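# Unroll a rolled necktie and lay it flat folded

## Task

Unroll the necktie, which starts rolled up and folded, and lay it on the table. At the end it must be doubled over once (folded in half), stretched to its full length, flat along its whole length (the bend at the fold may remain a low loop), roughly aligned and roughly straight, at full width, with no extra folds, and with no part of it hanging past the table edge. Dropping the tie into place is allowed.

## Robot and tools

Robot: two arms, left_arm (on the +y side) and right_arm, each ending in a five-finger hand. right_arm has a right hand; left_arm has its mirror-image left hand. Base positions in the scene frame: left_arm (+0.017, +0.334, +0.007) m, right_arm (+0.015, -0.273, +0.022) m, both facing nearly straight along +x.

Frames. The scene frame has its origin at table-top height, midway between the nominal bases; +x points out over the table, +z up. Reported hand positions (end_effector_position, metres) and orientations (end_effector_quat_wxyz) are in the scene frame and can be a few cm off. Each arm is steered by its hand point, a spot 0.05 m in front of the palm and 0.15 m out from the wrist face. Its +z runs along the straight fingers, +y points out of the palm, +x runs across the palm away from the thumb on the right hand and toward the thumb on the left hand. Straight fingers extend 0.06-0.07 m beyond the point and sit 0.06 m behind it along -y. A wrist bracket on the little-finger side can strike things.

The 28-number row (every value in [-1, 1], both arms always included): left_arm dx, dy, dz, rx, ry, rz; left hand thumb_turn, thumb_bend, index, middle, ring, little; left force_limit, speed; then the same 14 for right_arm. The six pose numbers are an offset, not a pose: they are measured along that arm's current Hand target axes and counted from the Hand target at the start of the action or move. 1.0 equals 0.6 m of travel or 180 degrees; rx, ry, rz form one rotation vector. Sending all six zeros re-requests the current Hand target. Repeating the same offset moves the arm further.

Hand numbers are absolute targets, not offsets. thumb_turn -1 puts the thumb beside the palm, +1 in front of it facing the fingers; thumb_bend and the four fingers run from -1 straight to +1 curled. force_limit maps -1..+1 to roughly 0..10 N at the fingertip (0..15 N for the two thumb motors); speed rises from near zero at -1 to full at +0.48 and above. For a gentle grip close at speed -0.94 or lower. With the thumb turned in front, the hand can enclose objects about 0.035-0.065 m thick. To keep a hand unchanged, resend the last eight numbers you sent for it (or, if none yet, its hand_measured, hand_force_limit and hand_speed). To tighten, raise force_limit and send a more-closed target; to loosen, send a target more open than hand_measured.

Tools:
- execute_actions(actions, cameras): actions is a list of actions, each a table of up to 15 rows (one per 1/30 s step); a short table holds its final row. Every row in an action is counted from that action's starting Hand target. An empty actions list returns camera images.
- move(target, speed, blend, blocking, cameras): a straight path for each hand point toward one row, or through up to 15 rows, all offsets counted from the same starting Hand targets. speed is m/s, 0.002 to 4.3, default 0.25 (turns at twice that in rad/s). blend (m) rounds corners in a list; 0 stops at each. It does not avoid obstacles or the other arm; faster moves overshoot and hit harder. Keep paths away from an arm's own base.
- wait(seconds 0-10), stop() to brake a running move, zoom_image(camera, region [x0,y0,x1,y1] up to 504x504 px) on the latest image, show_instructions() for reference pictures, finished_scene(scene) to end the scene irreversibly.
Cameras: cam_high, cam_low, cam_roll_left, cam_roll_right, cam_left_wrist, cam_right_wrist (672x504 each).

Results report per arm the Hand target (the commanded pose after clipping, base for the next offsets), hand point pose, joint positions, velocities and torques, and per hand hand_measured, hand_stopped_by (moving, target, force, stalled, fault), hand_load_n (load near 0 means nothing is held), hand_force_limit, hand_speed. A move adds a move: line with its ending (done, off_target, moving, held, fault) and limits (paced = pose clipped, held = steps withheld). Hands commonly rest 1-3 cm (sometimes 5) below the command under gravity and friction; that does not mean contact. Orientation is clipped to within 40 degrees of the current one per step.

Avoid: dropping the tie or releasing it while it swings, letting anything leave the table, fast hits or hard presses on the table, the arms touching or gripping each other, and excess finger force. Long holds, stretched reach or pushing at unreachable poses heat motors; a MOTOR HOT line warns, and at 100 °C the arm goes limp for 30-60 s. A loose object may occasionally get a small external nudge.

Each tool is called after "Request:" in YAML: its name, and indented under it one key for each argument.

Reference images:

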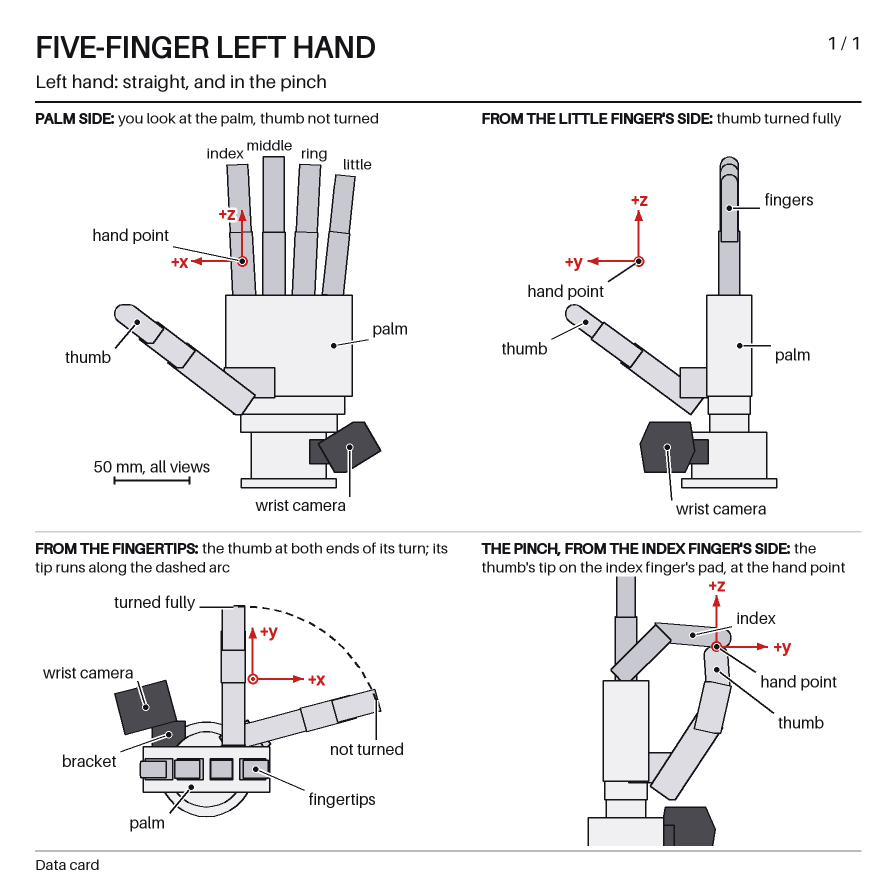

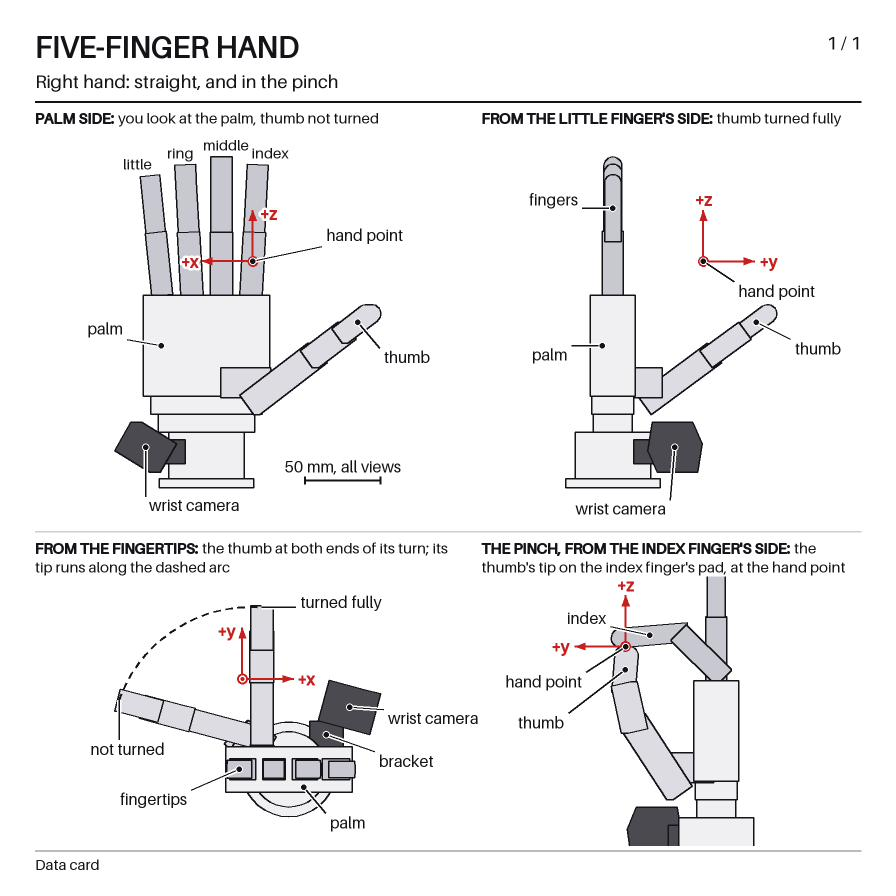

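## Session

Request:
execute_actions:
  actions: []

Request:
zoom_image:
  camera: "cam_high"
  region: [220, 40, 420, 320]

Scene clock: 0.00 s.
left_arm: end_effector_position=(+0.9631, +0.2341, +0.1870) hand_measured=(-1.000, -1.000, -1.000, -1.000, -1.000, -1.000) hand_load_n=(+0.0, +0.0, +0.0, -0.5, +0.0, +0.0) hand_stopped_by=(target, target, target, target, target, target) hand_force_limit=0.00 hand_speed=-0.80 end_effector_quat_wxyz=(-0.303, +0.674, -0.407, +0.537) | right_arm: end_effector_position=(+0.8589, -0.1475, +0.1508) hand_measured=(-1.000, -1.000, -1.000, -1.000, -1.000, -1.000) hand_load_n=(+0.0, +0.0, +0.0, +0.0, +0.0, +0.0) hand_stopped_by=(target, target, target, target, target, target) hand_force_limit=0.00 hand_speed=-0.80 end_effector_quat_wxyz=(-0.536, +0.684, -0.207, +0.451)
Joint positions: left_arm=[-0.053 2.301 2.072 -0.014 -0.019 -0.519] | right_arm=[0.043 2.162 1.594 0.544 -0.553 -0.418]
Joint velocities: within noise
Joint torques (N m): no reading
Motor temperatures (°C): left_arm=[26 34 27 23 24 24] | right_arm=[24 33 22 24 23 22]
Heat: left arm: hottest shoulder 34 °C; right arm: hottest shoulder 33 °C.
Hand target: left_arm +0.9680, +0.2338, +0.1865; -0.304, +0.672, -0.405, +0.540 | right_arm +0.8648, -0.1474, +0.1593; -0.538, +0.679, -0.201, +0.457
camera_calibration:
cam_left_wrist: T_world_to_cam=[[0.256032, 0.206756, 0.944298, -0.466476], [-0.481242, -0.819939, 0.310009, 0.59646], [0.838364, -0.533808, -0.110431, -0.547447], [0, 0, 0, 1]] pos_world=[0.865434, 0.293276, 0.195129]
cam_right_wrist: T_world_to_cam=[[0.363309, -0.50989, -0.779756, -0.266387], [-0.810102, 0.24048, -0.5347, 0.805201], [0.460154, 0.825943, -0.325694, -0.107024], [0, 0, 0, 1]] pos_world=[0.798323, -0.241068, 0.187967]

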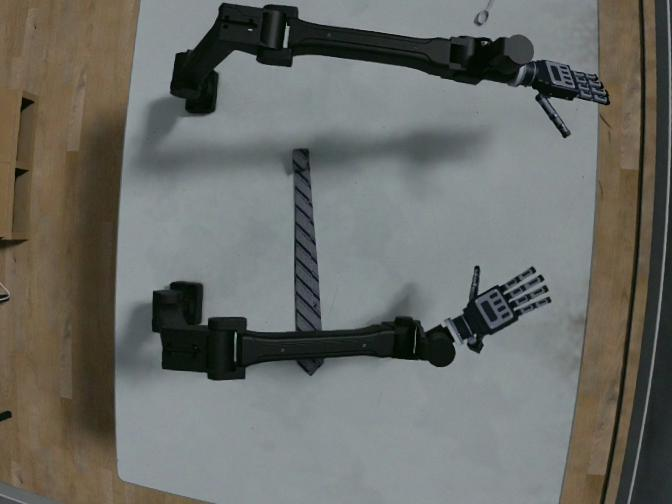

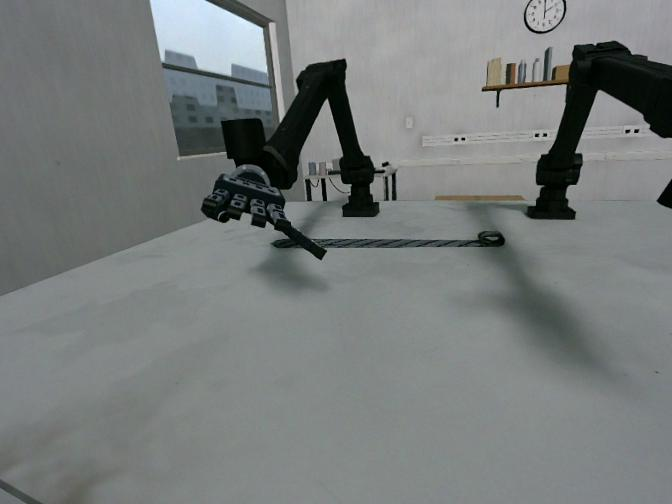

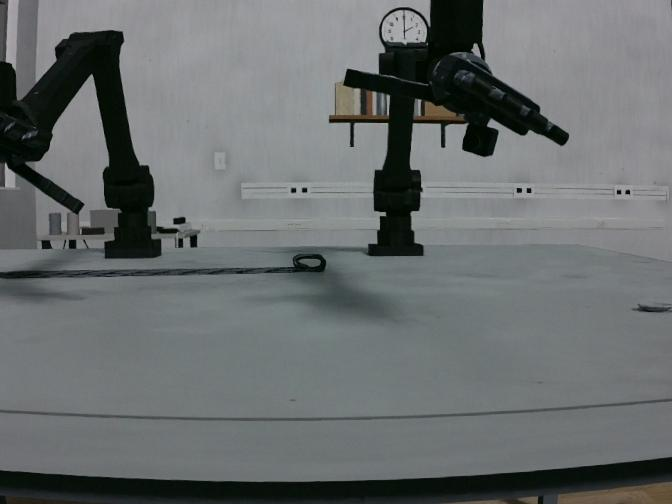

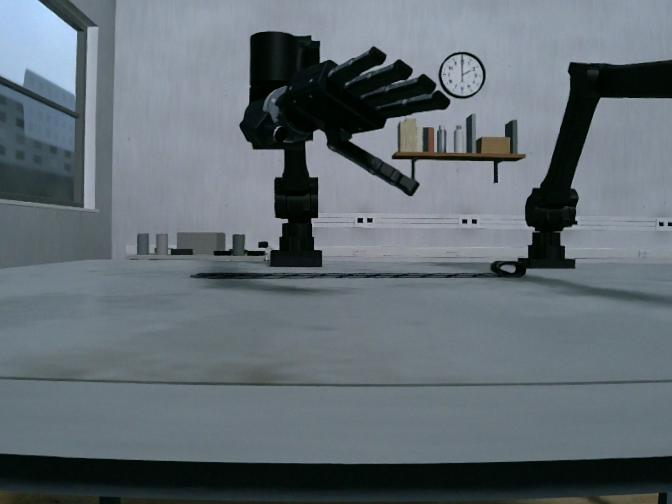

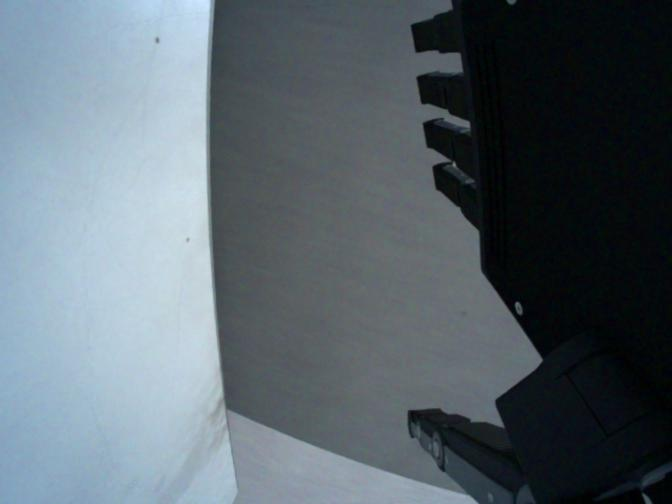

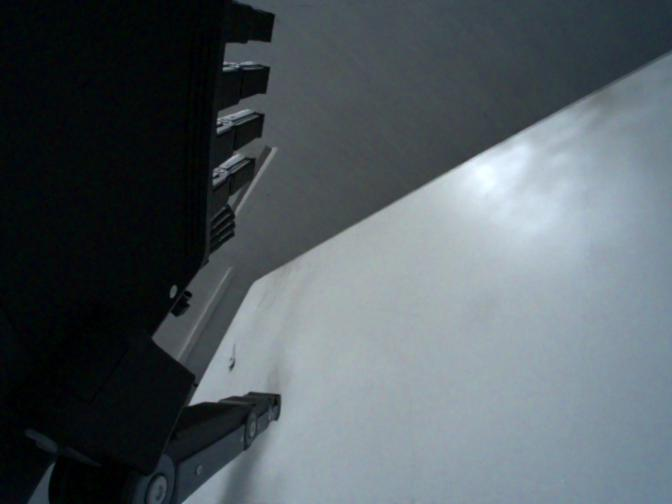

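Scaled by 1.800 from the camera's 672x504 image, which has a finer 960x720 frame.

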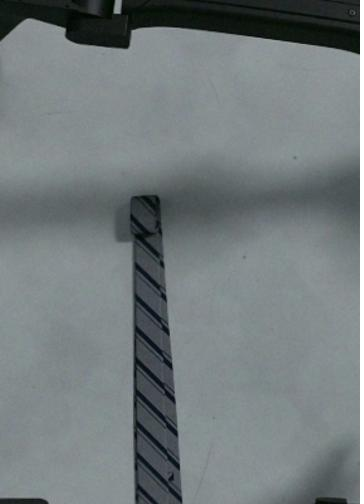

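Request:
move:
  target:
    - [-0.882,-0.57,-0.3175,0.1066,-0.188,-0.0513,-1,-1,-1,-1,-1,-1,0,-0.8,0,0,0,0,0,0,-1,-1,-1,-1,-1,-1,0,-0.8]
    - [-0.882,-0.57,-0.3175,0.1066,-0.188,-0.0513,-1,-1,-1,-1,-1,-1,0,-0.8,-0.701,-0.2,-0.6737,-0.1005,-0.2805,0.0542,-1,-1,-1,-1,-1,-1,0,-0.8]
  speed: [0.4,0.28]
  blend: 0.03
  cameras: ["cam_high","cam_low","cam_roll_left","cam_right_wrist"]

Scene clock: 21.60 s.
left_arm: end_effector_position=(+0.7932, +0.8685, +0.2674) hand_measured=(-1.000, -1.000, -1.000, -1.000, -1.000, -1.000) hand_load_n=(-0.5, +0.0, +0.0, +0.0, +0.0, +0.0) hand_stopped_by=(target, target, target, target, target, target) hand_force_limit=0.00 hand_speed=-0.80 end_effector_quat_wxyz=(-0.471, +0.774, -0.147, +0.398) | right_arm: end_effector_position=(+0.2900, -0.0046, +0.1000) hand_measured=(-1.000, -1.000, -1.000, -1.000, -1.000, -1.000) hand_load_n=(+0.0, +0.0, +0.0, +0.0, +0.0, +0.0) hand_stopped_by=(target, target, target, target, target, target) hand_force_limit=0.00 hand_speed=-0.80 end_effector_quat_wxyz=(-0.500, +0.862, -0.069, +0.047)
Joint positions: left_arm=[0.655 2.229 2.158 -0.171 -0.021 -0.519] | right_arm=[0.443 1.207 0.564 -0.148 -0.801 -0.643]
Joint torques (N m): left_arm=[-0.62 -21.6 13.78 1.61 0 0.07] | right_arm=[0.97 -5.54 6.75 1.24 -0.3 0.05]
Motor temperatures (°C): left_arm=[26 37 32 23 24 24] | right_arm=[24 34 24 24 22 22]
Heat: left arm: hottest shoulder 37 °C; right arm: hottest shoulder 34 °C.
Hand target: left_arm +0.8100, +0.8676, +0.2669; -0.471, +0.770, -0.151, +0.403 | right_arm +0.2894, -0.0054, +0.1003; -0.498, +0.863, -0.076, +0.044
Off the commanded pose: left_arm 0.017 m, 1 deg | right_arm 0.001 m, 1 deg.
move: off_target (left_arm)
camera_calibration:
cam_right_wrist: T_world_to_cam=[[0.20107, -0.481157, -0.853263, 0.0281087], [-0.8937, -0.446758, 0.0413294, 0.246385], [-0.401088, 0.754251, -0.51984, 0.289071], [0, 0, 0, 1]] pos_world=[0.330485, -0.094433, 0.164072]
Images, in order (width x height): cam_high 672x504, cam_low 672x504, cam_roll_left 672x504, cam_right_wrist 672x504.

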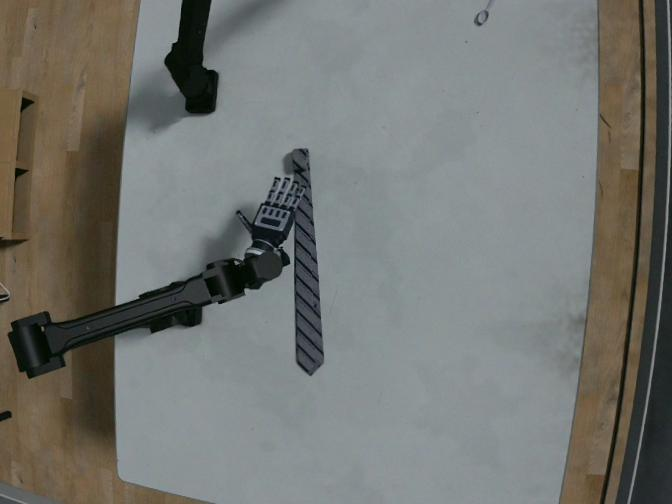

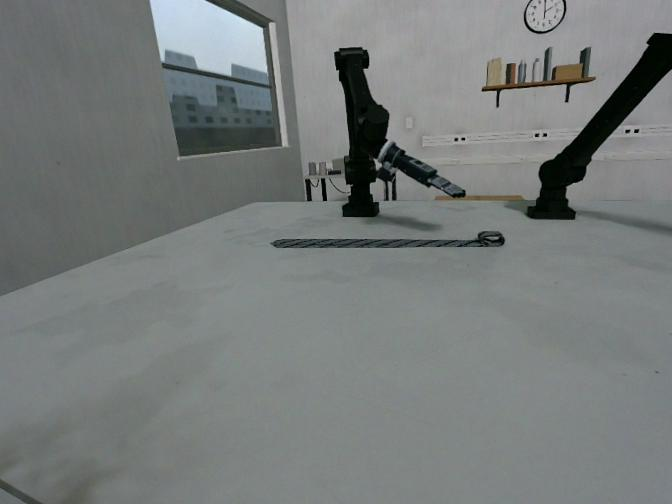

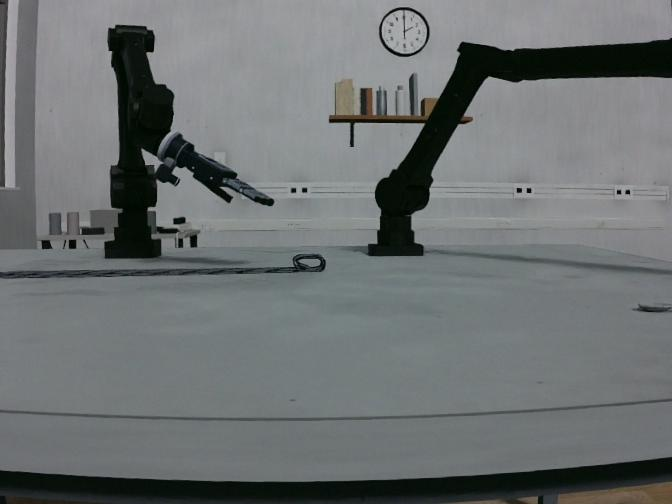

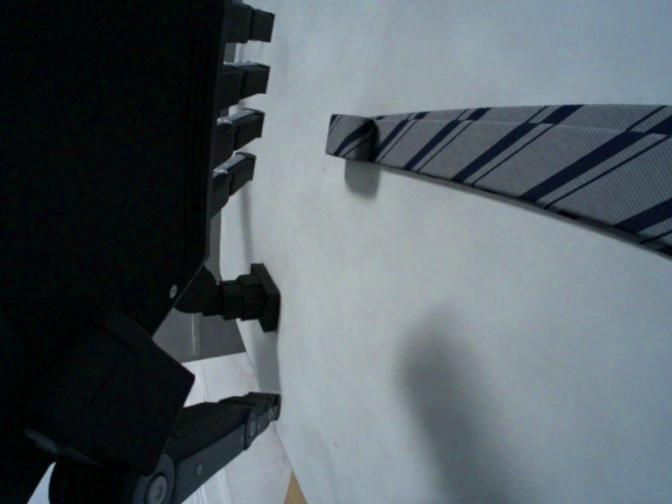

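Request:
move:
  target:
    - [0,0,0,0,0,0,-1,-1,-1,-1,-1,-1,0,-0.8,0,0.1313,0.0758,0,0,0,-1,-1,-1,-1,-1,-1,0,-0.8]
    - [0,0,0,0,0,0,-1,-1,-1,-1,-1,-1,0,-0.8,-0.0493,-0.0083,0.3175,0,0,0,-1,-1,-1,-1,-1,-1,0,-0.8]
  speed: 0.13
  cameras: ["cam_high","cam_low","cam_roll_left","cam_right_wrist"]

Scene clock: 29.30 s.
left_arm: end_effector_position=(+0.7932, +0.8685, +0.2674) hand_measured=(-1.000, -1.000, -1.000, -1.000, -1.000, -1.000) hand_load_n=(-0.5, +0.0, +0.0, +0.0, -0.5, +0.0) hand_stopped_by=(target, target, target, target, target, target) hand_force_limit=0.00 hand_speed=-0.80 end_effector_quat_wxyz=(-0.471, +0.774, -0.147, +0.398) | right_arm: end_effector_position=(+0.2805, +0.1535, +0.0051) hand_measured=(-1.000, -1.000, -1.000, -1.000, -1.000, -1.000) hand_load_n=(+0.0, +0.0, +0.0, +0.0, +0.0, +0.0) hand_stopped_by=(target, target, target, target, target, target) hand_force_limit=0.00 hand_speed=-0.80 end_effector_quat_wxyz=(-0.490, +0.868, -0.075, +0.038)
Joint positions: left_arm=[0.655 2.229 2.158 -0.171 -0.021 -0.519] | right_arm=[0.829 1.682 0.683 0.368 -0.502 -0.329]
Joint torques (N m): left_arm=[-0.73 -21.6 13.78 1.61 0.01 0.07] | right_arm=[1.38 -9.17 6.97 2.63 -0.05 0.01]
Heat: left arm: hottest shoulder 37 °C; right arm: hottest shoulder 34 °C.
Hand target: left_arm +0.8100, +0.8676, +0.2669; -0.471, +0.770, -0.151, +0.403 | right_arm +0.2895, +0.1646, +0.0093; -0.498, +0.863, -0.076, +0.044
Off the commanded pose: left_arm 0.017 m, 1 deg | right_arm 0.015 m, 1 deg.
move: off_target (left_arm, right_arm)
camera_calibration:
cam_right_wrist: T_world_to_cam=[[0.179892, -0.499776, -0.847268, 0.0339209], [-0.893471, -0.443343, 0.0718122, 0.311672], [-0.41152, 0.74409, -0.52629, 0.121131], [0, 0, 0, 1]] pos_world=[0.322215, 0.0649983, 0.0701081]
Images, in order (width x height): cam_high 672x504, cam_low 672x504, cam_roll_left 672x504, cam_right_wrist 672x504.

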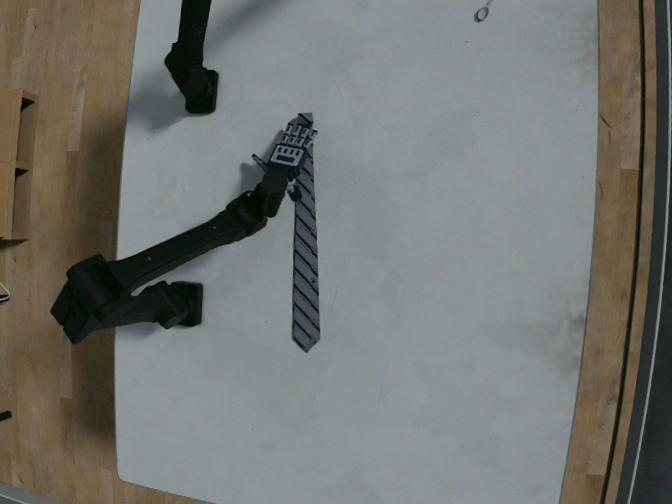

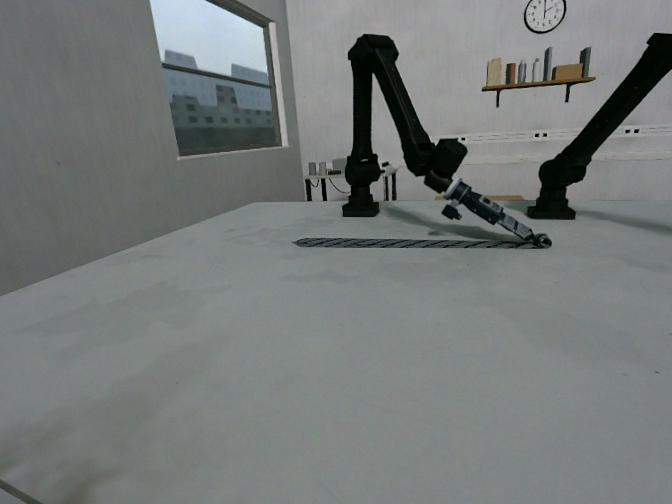

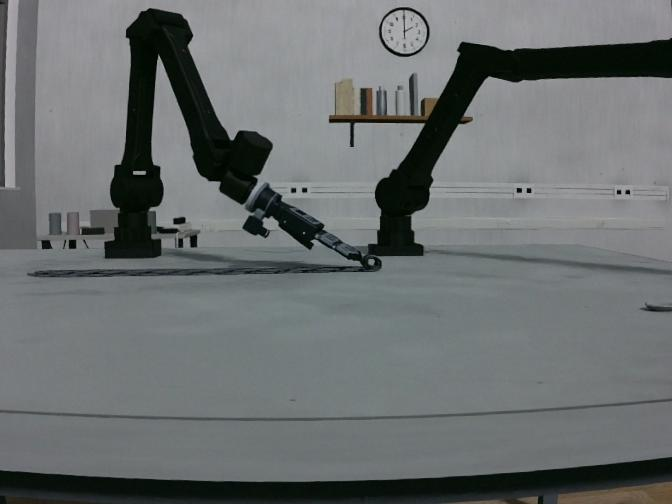

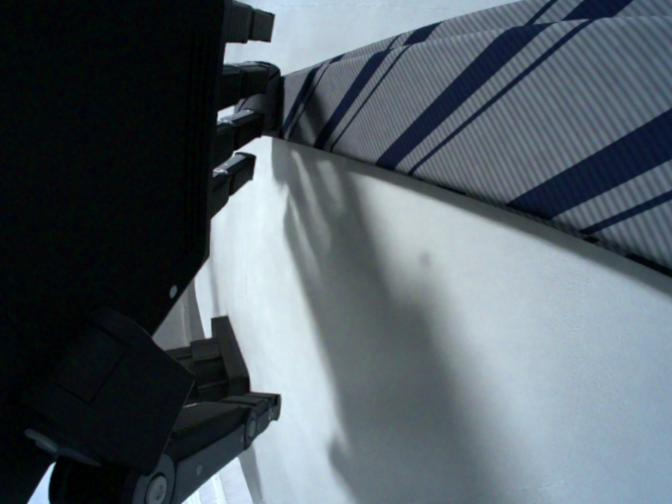

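Request:
move:
  target:
    - [0,0,0,0,0,0,-1,-1,-1,-1,-1,-1,0,-0.8,0.0102,0.0087,-0.0615,0,0,0,-1,-1,-1,-1,-1,-1,0,-0.8]
    - [0,0,0,0,0,0,-1,-1,-1,-1,-1,-1,0,-0.8,-0.041,-0.1238,0.1743,0,0,0,-1,-1,-1,-1,-1,-1,0,-0.8]
  speed: 0.12
  cameras: ["cam_high","cam_low","cam_roll_left","cam_right_wrist"]

Scene clock: 36.77 s.
left_arm: end_effector_position=(+0.7932, +0.8685, +0.2674) hand_measured=(-1.000, -1.000, -1.000, -1.000, -1.000, -1.000) hand_load_n=(+0.0, +0.0, +0.0, +0.0, +0.0, +0.0) hand_stopped_by=(target, target, target, target, target, target) hand_force_limit=0.00 hand_speed=-0.80 end_effector_quat_wxyz=(-0.471, +0.774, -0.147, +0.398) | right_arm: end_effector_position=(+0.2821, +0.2841, +0.0185) hand_measured=(-1.000, -1.000, -1.000, -1.000, -1.000, -1.000) hand_load_n=(+0.0, +0.0, +0.0, +0.0, +0.0, +0.0) hand_stopped_by=(target, target, target, target, target, target) hand_force_limit=0.00 hand_speed=-0.80 end_effector_quat_wxyz=(-0.496, +0.864, -0.072, +0.044)
Joint positions: left_arm=[0.655 2.229 2.158 -0.171 -0.021 -0.519] | right_arm=[1.008 1.842 0.976 0.298 -0.351 -0.221]
Joint torques (N m): left_arm=[-0.67 -21.66 13.79 1.61 0 0.07] | right_arm=[1.26 -12.45 8.31 1.62 0.02 0.06]
Motor temperatures (°C): left_arm=[26 36 38 23 24 24] | right_arm=[24 33 24 24 22 22]
Heat: left arm: hottest elbow 38 °C; right arm: hottest shoulder 33 °C.
Hand target: left_arm +0.8100, +0.8676, +0.2669; -0.471, +0.770, -0.151, +0.403 | right_arm +0.2875, +0.2947, +0.0214; -0.498, +0.863, -0.076, +0.044
Off the commanded pose: left_arm 0.017 m, 1 deg | right_arm 0.012 m, 1 deg.
move: off_target (left_arm, right_arm)
camera_calibration:
cam_right_wrist: T_world_to_cam=[[0.191954, -0.489406, -0.850668, 0.104026], [-0.89445, -0.443947, 0.053578, 0.370832], [-0.403873, 0.750595, -0.522966, 0.027659], [0, 0, 0, 1]] pos_world=[0.322894, 0.19478, 0.0830876]
Images, in order (width x height): cam_high 672x504, cam_low 672x504, cam_roll_left 672x504, cam_right_wrist 672x504.

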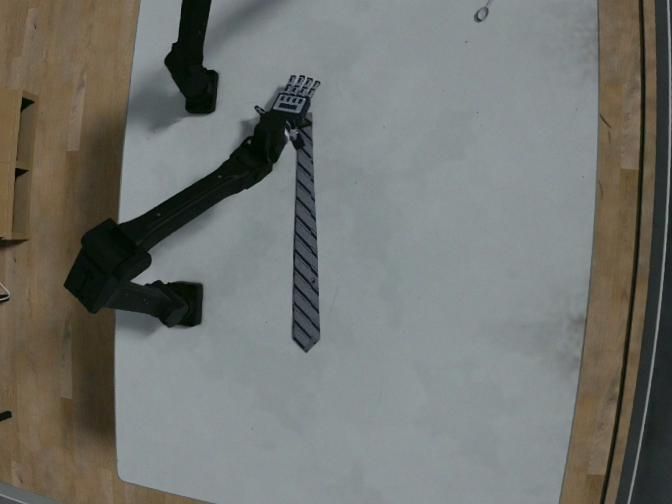

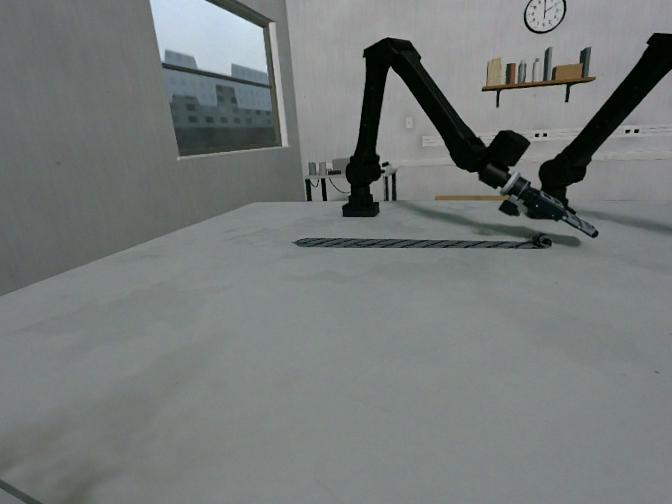

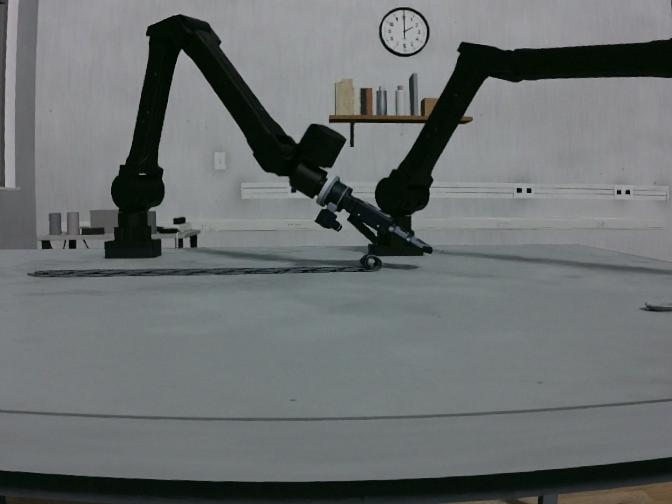

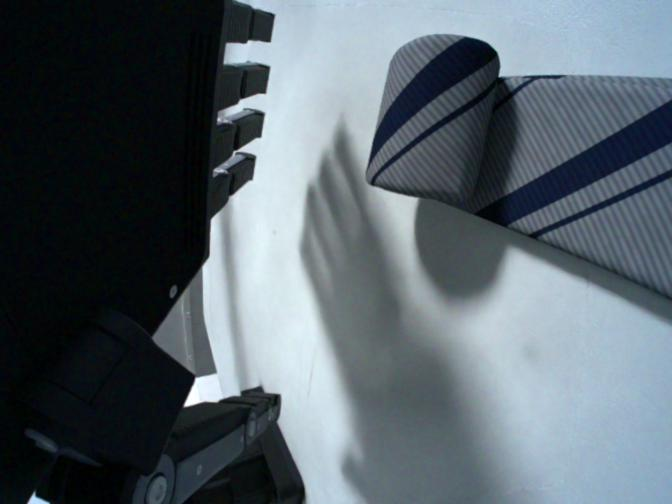

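Request:
move:
  target:
    - [0,0,0,0,0,0,-1,-1,-1,-1,-1,-1,0,-0.8,0.0058,-0.0557,-0.0701,0,0,0,-1,-1,-1,-1,-1,-1,0,-0.8]
    - [0,0,0,0,0,0,-1,-1,-1,-1,-1,-1,0,-0.8,0.0551,0.084,-0.3118,0,0,0,-1,-1,-1,-1,-1,-1,0,-0.8]
    - [0,0,0,0,0,0,-1,-1,-1,-1,-1,-1,0,-0.8,0.0551,0.1677,-0.2635,0,0,0,-1,-1,-1,-1,-1,-1,0,-0.8]
    - [0,0,0,0,0,0,-1,-1,-1,-1,-1,-1,0,-0.8,-0.0033,0.0118,0.0062,0,0,0,-1,-1,-1,-1,-1,-1,0,-0.8]
  speed: [0.15,0.2,0.13,0.12]
  blend: [0.01,0.015,0,0]
  cameras: ["cam_high","cam_low","cam_roll_left","cam_right_wrist"]

Scene clock: 47.80 s.
left_arm: end_effector_position=(+0.7932, +0.8685, +0.2674) hand_measured=(-1.000, -1.000, -1.000, -1.000, -1.000, -1.000) hand_load_n=(+0.0, +0.0, +0.0, +0.0, +0.0, +0.0) hand_stopped_by=(target, target, target, target, target, target) hand_force_limit=0.00 hand_speed=-0.80 end_effector_quat_wxyz=(-0.471, +0.774, -0.147, +0.398) | right_arm: end_effector_position=(+0.2804, +0.2845, +0.0112) hand_measured=(-1.000, -1.000, -1.000, -1.000, -1.000, -1.000) hand_load_n=(+0.0, +0.0, +0.0, +0.0, +0.0, +0.0) hand_stopped_by=(target, target, target, target, target, target) hand_force_limit=0.00 hand_speed=-0.80 end_effector_quat_wxyz=(-0.496, +0.864, -0.072, +0.044)
Joint positions: left_arm=[0.655 2.229 2.158 -0.171 -0.021 -0.519] | right_arm=[1.012 1.857 0.971 0.321 -0.348 -0.219]
Joint torques (N m): left_arm=[-0.73 -21.6 13.79 1.61 0.01 0.07] | right_arm=[1.32 -12.45 8.05 1.63 0.02 0.05]
Heat: left arm: hottest elbow 40 °C; right arm: hottest shoulder 34 °C.
Hand target: left_arm +0.8100, +0.8676, +0.2669; -0.471, +0.770, -0.151, +0.403 | right_arm +0.2856, +0.2947, +0.0133; -0.498, +0.863, -0.076, +0.044
Off the commanded pose: left_arm 0.017 m, 1 deg | right_arm 0.012 m, 1 deg.
move: off_target (left_arm, right_arm)
camera_calibration:
cam_right_wrist: T_world_to_cam=[[0.192646, -0.48859, -0.85098, 0.0978634], [-0.894518, -0.443951, 0.052392, 0.369863], [-0.403392, 0.751124, -0.522579, 0.0225496], [0, 0, 0, 1]] pos_world=[0.321092, 0.195078, 0.0756859]
Images, in order (width x height): cam_high 672x504, cam_low 672x504, cam_roll_left 672x504, cam_right_wrist 672x504.

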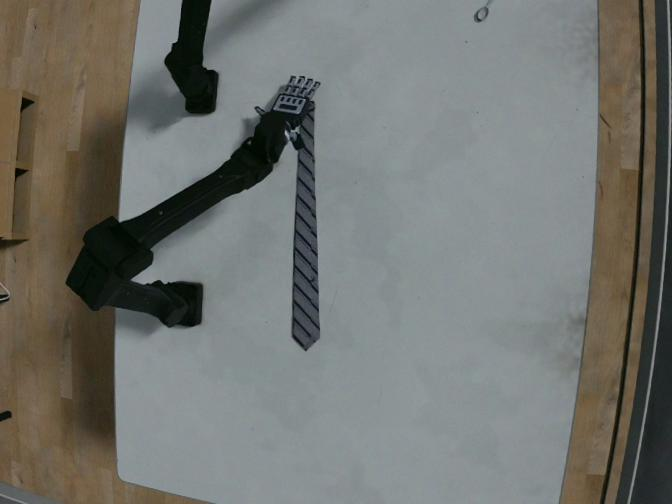

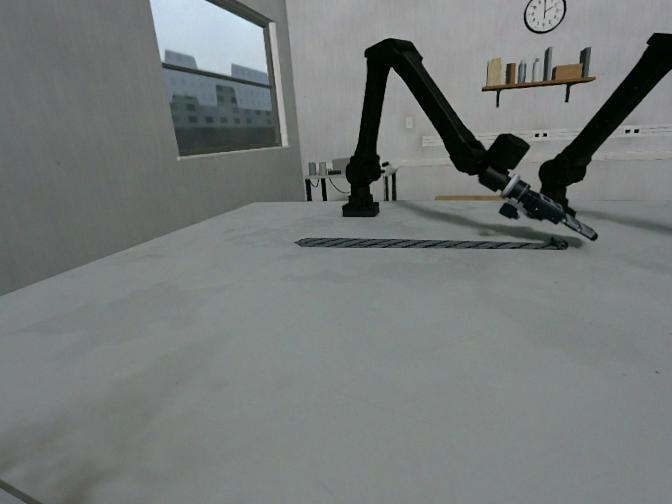

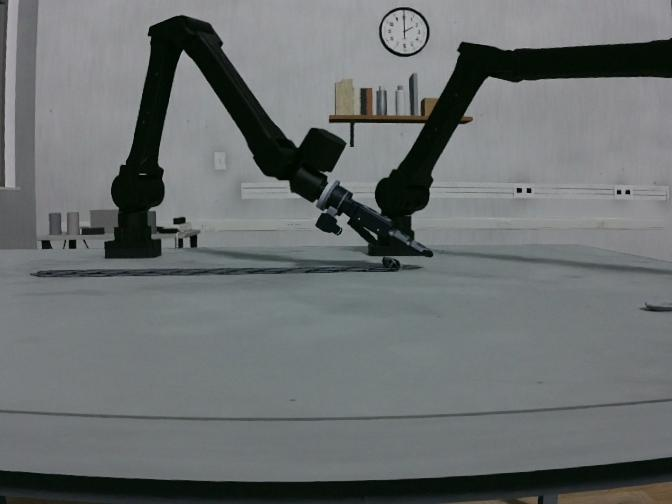

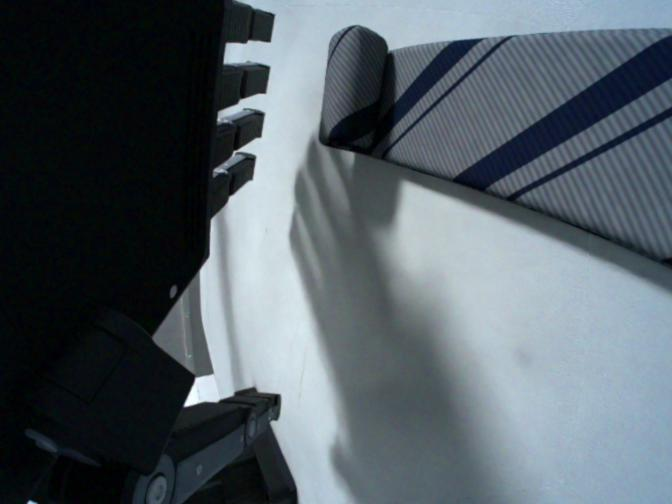

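Request:
move:
  target:
    - [0,0,0,0,0,0,-1,-1,-1,-1,-1,-1,0,-0.8,0.014,-0.0564,-0.0688,0,0,0,-1,-1,-1,-1,-1,-1,0,-0.8]
    - [0,0,0,0,0,0,-1,-1,-1,-1,-1,-1,0,-0.8,0.0647,0.0535,-0.259,0,0,0,-1,-1,-1,-1,-1,-1,0,-0.8]
    - [0,0,0,0,0,0,-1,-1,-1,-1,-1,-1,0,-0.8,0.0647,0.13,-0.2148,0,0,0,-1,-1,-1,-1,-1,-1,0,-0.8]
    - [0,0,0,0,0,0,-1,-1,-1,-1,-1,-1,0,-0.8,-0.0006,-0.0548,0.105,0,0,0,-1,-1,-1,-1,-1,-1,0,-0.8]
    - [0,0,0,0,0,0,-1,-1,-1,-1,-1,-1,0,-0.8,-0.0006,-0.1458,0.0525,0,0,0,-1,-1,-1,-1,-1,-1,0,-0.8]
  speed: [0.15,0.2,0.13,0.12,0.2]
  blend: [0.01,0.015,0,0.01,0]
  cameras: ["cam_high","cam_roll_left","cam_right_wrist"]

Request:
zoom_image:
  camera: "cam_roll_left"
  region: [360, 240, 460, 285]

Scene clock: 62.37 s.
left_arm: end_effector_position=(+0.7932, +0.8685, +0.2674) hand_measured=(-1.000, -1.000, -1.000, -1.000, -1.000, -1.000) hand_load_n=(-0.5, +0.0, +0.0, +0.0, +0.0, +0.0) hand_stopped_by=(target, target, target, target, target, target) hand_force_limit=0.00 hand_speed=-0.80 end_effector_quat_wxyz=(-0.471, +0.774, -0.147, +0.398) | right_arm: end_effector_position=(+0.2939, +0.3547, +0.0661) hand_measured=(-1.000, -1.000, -1.000, -1.000, -1.000, -1.000) hand_load_n=(+0.0, +0.0, +0.0, +0.0, +0.0, +0.0) hand_stopped_by=(target, target, target, target, target, target) hand_force_limit=0.00 hand_speed=-0.80 end_effector_quat_wxyz=(-0.493, +0.866, -0.073, +0.043)
Joint positions: left_arm=[0.655 2.229 2.158 -0.171 -0.021 -0.519] | right_arm=[1.06 1.883 1.217 0.102 -0.306 -0.191]
Joint torques (N m): left_arm=[-0.73 -21.66 13.78 1.61 0.01 0.07] | right_arm=[1.32 -14.56 9.14 1.69 0.03 0.04]
Motor temperatures (°C): left_arm=[26 37 43 23 23 24] | right_arm=[24 34 25 24 22 22]
Heat: left arm: hottest elbow 43 °C; right arm: hottest shoulder 34 °C.
Hand target: left_arm +0.8100, +0.8676, +0.2669; -0.471, +0.770, -0.151, +0.403 | right_arm +0.2977, +0.3646, +0.0733; -0.498, +0.863, -0.076, +0.044
Off the commanded pose: left_arm 0.017 m, 1 deg | right_arm 0.013 m, 1 deg.
move: off_target (left_arm, right_arm)
camera_calibration:
cam_right_wrist: T_world_to_cam=[[0.188886, -0.49385, -0.848784, 0.179178], [-0.894838, -0.44256, 0.0583617, 0.409435], [-0.40446, 0.7485, -0.525509, 0.0053439], [0, 0, 0, 1]] pos_world=[0.334695, 0.265687, 0.130996]
Images, in order (width x height): cam_high 672x504, cam_roll_left 672x504, cam_right_wrist 672x504.

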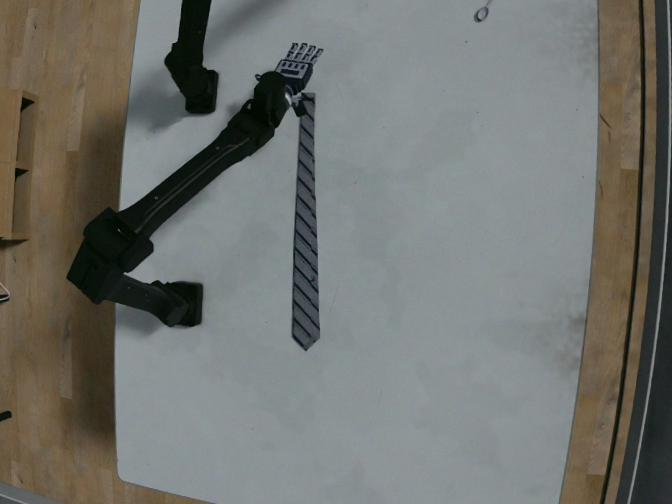

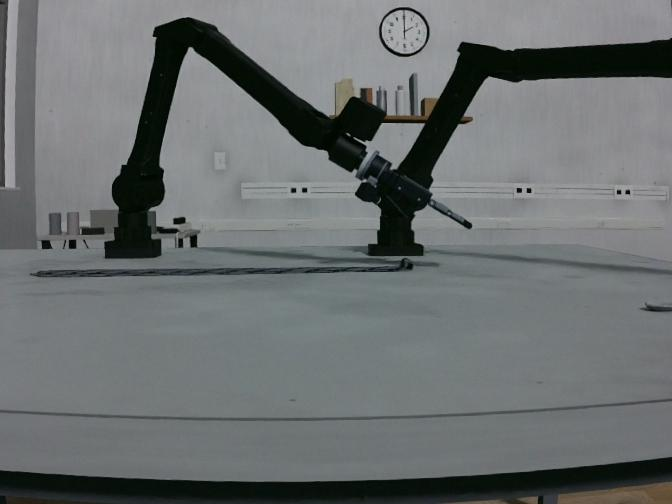

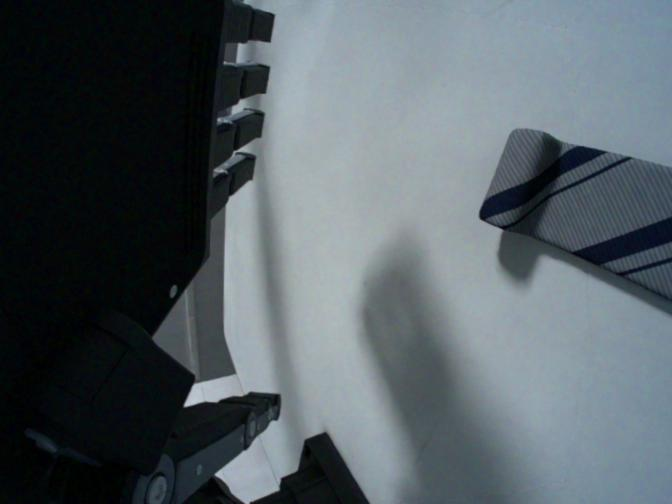

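Scaled by 5.040 from the camera's 672x504 image, which has a finer 960x720 frame.

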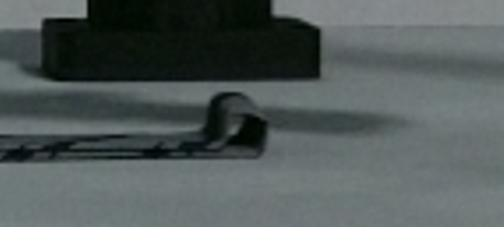

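Request:
move:
  target:
    - [0,0,0,0,0,0,-1,-1,-1,-1,-1,-1,0,-0.8,0.0673,0.1762,-0.3048,0,0,0,-1,-1,-1,-1,-1,-1,0,-0.8]
    - [0,0,0,0,0,0,-1,-1,-1,-1,-1,-1,0,-0.8,0.0673,0.2671,-0.2523,0,0,0,-1,-1,-1,-1,-1,-1,0,-0.8]
    - [0,0,0,0,0,0,-1,-1,-1,-1,-1,-1,0,-0.8,0.005,0.0905,0.0533,0,0,0,-1,-1,-1,-1,-1,-1,0,-0.8]
    - [0,0,0,0,0,0,-1,-1,-1,-1,-1,-1,0,-0.8,0.005,-0.0872,-0.0492,0,0,0,-1,-1,-1,-1,-1,-1,0,-0.8]
  speed: [0.2,0.13,0.12,0.2]
  blend: [0.015,0,0.01,0]
  cameras: ["cam_high","cam_roll_left","cam_right_wrist"]

Request:
zoom_image:
  camera: "cam_roll_left"
  region: [360, 240, 460, 285]

Scene clock: 76.27 s.
left_arm: end_effector_position=(+0.7932, +0.8685, +0.2674) hand_measured=(-1.000, -1.000, -1.000, -1.000, -1.000, -1.000) hand_load_n=(-0.5, +0.0, -0.5, +0.0, +0.0, +0.0) hand_stopped_by=(target, target, target, target, target, target) hand_force_limit=0.00 hand_speed=-0.80 end_effector_quat_wxyz=(-0.471, +0.774, -0.147, +0.398) | right_arm: end_effector_position=(+0.2975, +0.3559, +0.1287) hand_measured=(-1.000, -1.000, -1.000, -1.000, -1.000, -1.000) hand_load_n=(-0.5, +0.0, +0.0, -0.5, +0.0, +0.0) hand_stopped_by=(target, target, target, target, target, target) hand_force_limit=0.00 hand_speed=-0.80 end_effector_quat_wxyz=(-0.496, +0.864, -0.073, +0.044)
Joint positions: left_arm=[0.655 2.229 2.158 -0.171 -0.021 -0.519] | right_arm=[1.055 1.796 1.28 -0.042 -0.31 -0.193]
Joint torques (N m): left_arm=[-0.67 -21.54 13.78 1.61 0.01 0.07] | right_arm=[1.38 -13.74 9.76 1.66 0.03 0.03]
Heat: left arm: hottest elbow 45 °C; right arm: hottest shoulder 34 °C.
Hand target: left_arm +0.8100, +0.8676, +0.2669; -0.471, +0.770, -0.151, +0.403 | right_arm +0.3008, +0.3647, +0.1333; -0.498, +0.863, -0.076, +0.044
Off the commanded pose: left_arm 0.017 m, 1 deg | right_arm 0.011 m, 0 deg.
move: off_target (left_arm, right_arm)
camera_calibration:
cam_right_wrist: T_world_to_cam=[[0.190687, -0.489718, -0.850773, 0.23037], [-0.89514, -0.442494, 0.0540753, 0.410197], [-0.402943, 0.751249, -0.522744, 0.037067], [0, 0, 0, 1]] pos_world=[0.338191, 0.26648, 0.193187]
Images, in order (width x height): cam_high 672x504, cam_roll_left 672x504, cam_right_wrist 672x504.

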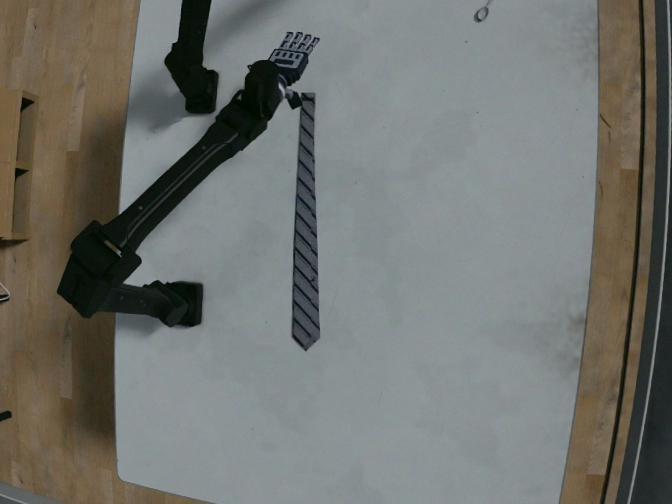

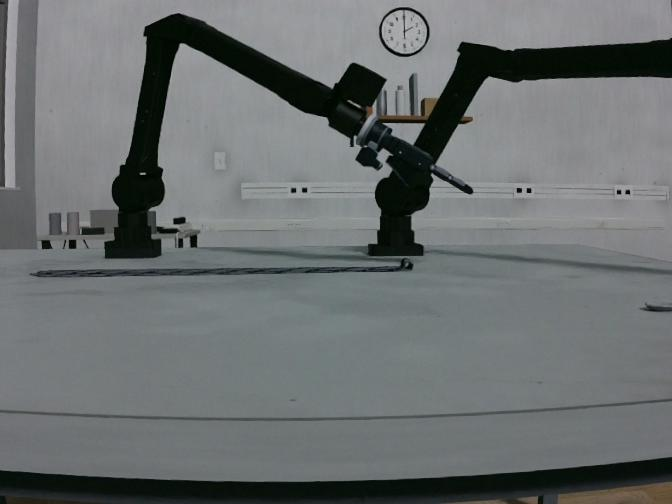

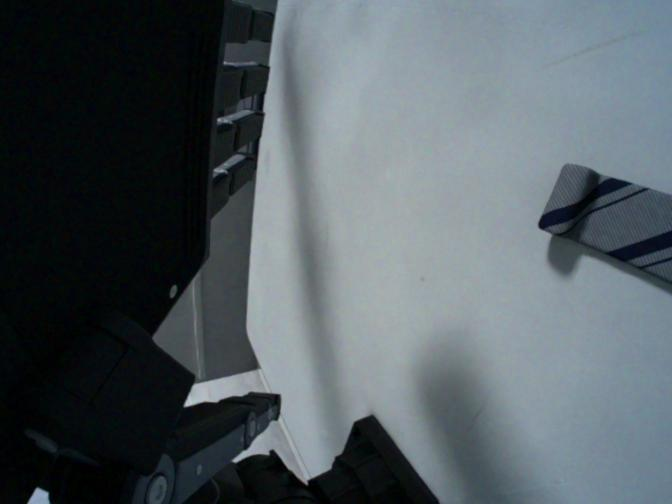

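Scaled by 5.040 from the camera's 672x504 image, which has a finer 960x720 frame.

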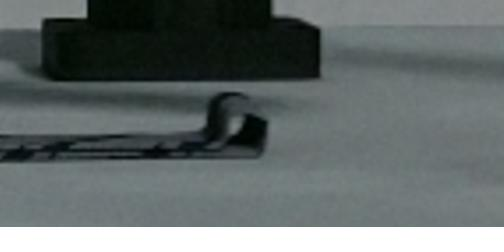

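Request:
move:
  target:
    - [0,0,0,0,0,0,-1,-1,-1,-1,-1,-1,0,-0.8,0.058,0.251,-0.2343,0,0,0,-1,-1,-1,-1,-1,-1,0,-0.8]
    - [0,0,0,0,0,0,-1,-1,-1,-1,-1,-1,0,-0.8,0.058,0.352,-0.176,0,0,0,-1,-1,-1,-1,-1,-1,0,-0.8]
    - [0,0,0,0,0,0,-1,-1,-1,-1,-1,-1,0,-0.8,0.0058,0.2042,0.0798,0,0,0,-1,-1,-1,-1,-1,-1,0,-0.8]
    - [0,0,0,0,0,0,-1,-1,-1,-1,-1,-1,0,-0.8,0,0,0,0,0,0,-1,-1,-1,-1,-1,-1,0,-0.8]
  speed: [0.2,0.12,0.1,0.2]
  blend: [0.015,0,0.01,0]
  cameras: ["cam_high","cam_roll_left","cam_right_wrist"]

Request:
zoom_image:
  camera: "cam_roll_left"
  region: [360, 240, 460, 285]

Scene clock: 89.73 s.
left_arm: end_effector_position=(+0.7932, +0.8685, +0.2674) hand_measured=(-1.000, -1.000, -1.000, -1.000, -1.000, -1.000) hand_load_n=(-0.5, +0.0, +0.0, +0.0, +0.0, +0.0) hand_stopped_by=(target, target, target, target, target, target) hand_force_limit=0.00 hand_speed=-0.80 end_effector_quat_wxyz=(-0.471, +0.774, -0.147, +0.398) | right_arm: end_effector_position=(+0.3000, +0.3544, +0.1270) hand_measured=(-1.000, -1.000, -1.000, -1.000, -1.000, -1.000) hand_load_n=(-0.5, -0.5, +0.0, +0.0, +0.0, +0.0) hand_stopped_by=(target, target, target, target, target, target) hand_force_limit=0.00 hand_speed=-0.80 end_effector_quat_wxyz=(-0.495, +0.865, -0.075, +0.045)
Joint positions: left_arm=[0.655 2.229 2.158 -0.171 -0.021 -0.519] | right_arm=[1.051 1.798 1.279 -0.042 -0.31 -0.194]
Joint torques (N m): left_arm=[-0.79 -21.6 13.79 1.62 0.01 0.07] | right_arm=[1.73 -14.21 9.85 1.69 0.04 0.04]
Heat: left arm: hottest elbow 47 °C; right arm: hottest shoulder 34 °C.
Hand target: left_arm +0.8100, +0.8676, +0.2669; -0.471, +0.770, -0.151, +0.403 | right_arm +0.3007, +0.3648, +0.1334; -0.498, +0.863, -0.076, +0.044
Off the commanded pose: left_arm 0.017 m, 1 deg | right_arm 0.012 m, 0 deg.
move: off_target (left_arm, right_arm)
camera_calibration:
cam_right_wrist: T_world_to_cam=[[0.187899, -0.492322, -0.84989, 0.229415], [-0.89668, -0.439108, 0.0561214, 0.410815], [-0.400823, 0.751534, -0.523963, 0.0377308], [0, 0, 0, 1]] pos_world=[0.340386, 0.264982, 0.191692]
Images, in order (width x height): cam_high 672x504, cam_roll_left 672x504, cam_right_wrist 672x504.

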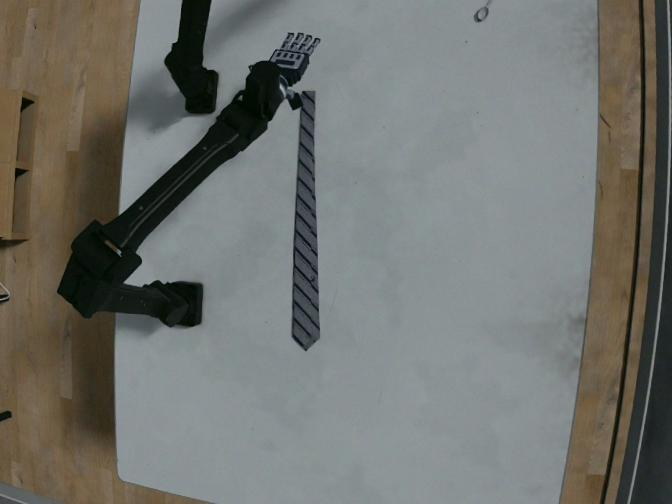

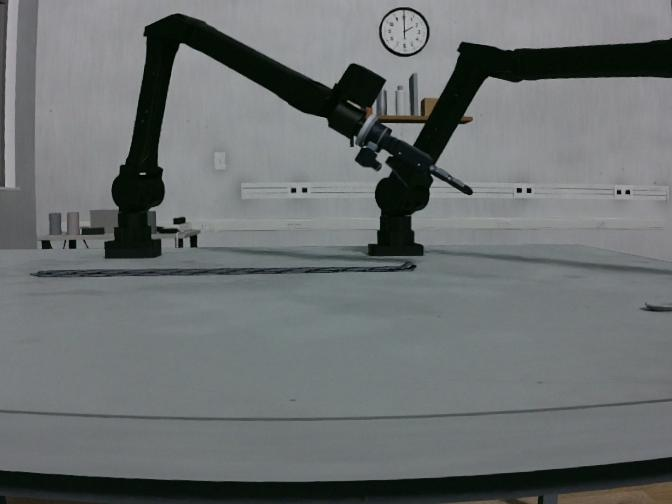

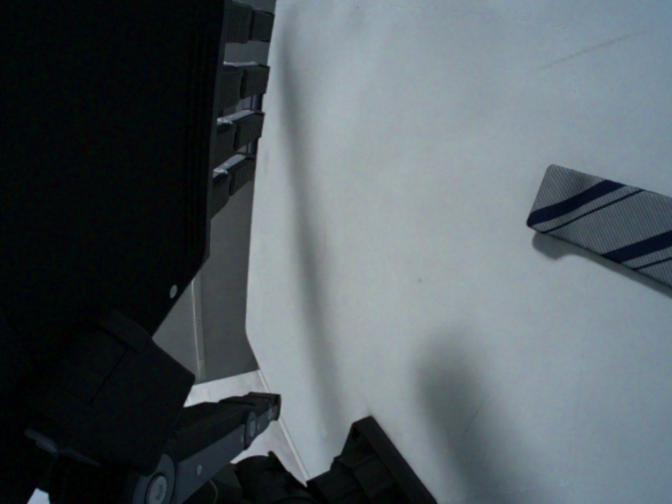

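Scaled by 5.040 from the camera's 672x504 image, which has a finer 960x720 frame.

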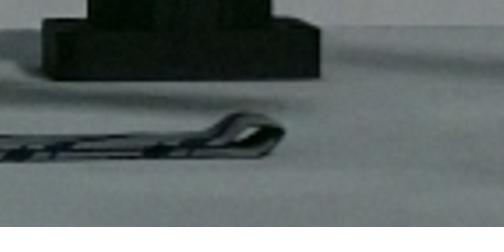

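Low loop now.

Request:
finished_scene:
  scene: 2

The scene is finished: the task was done.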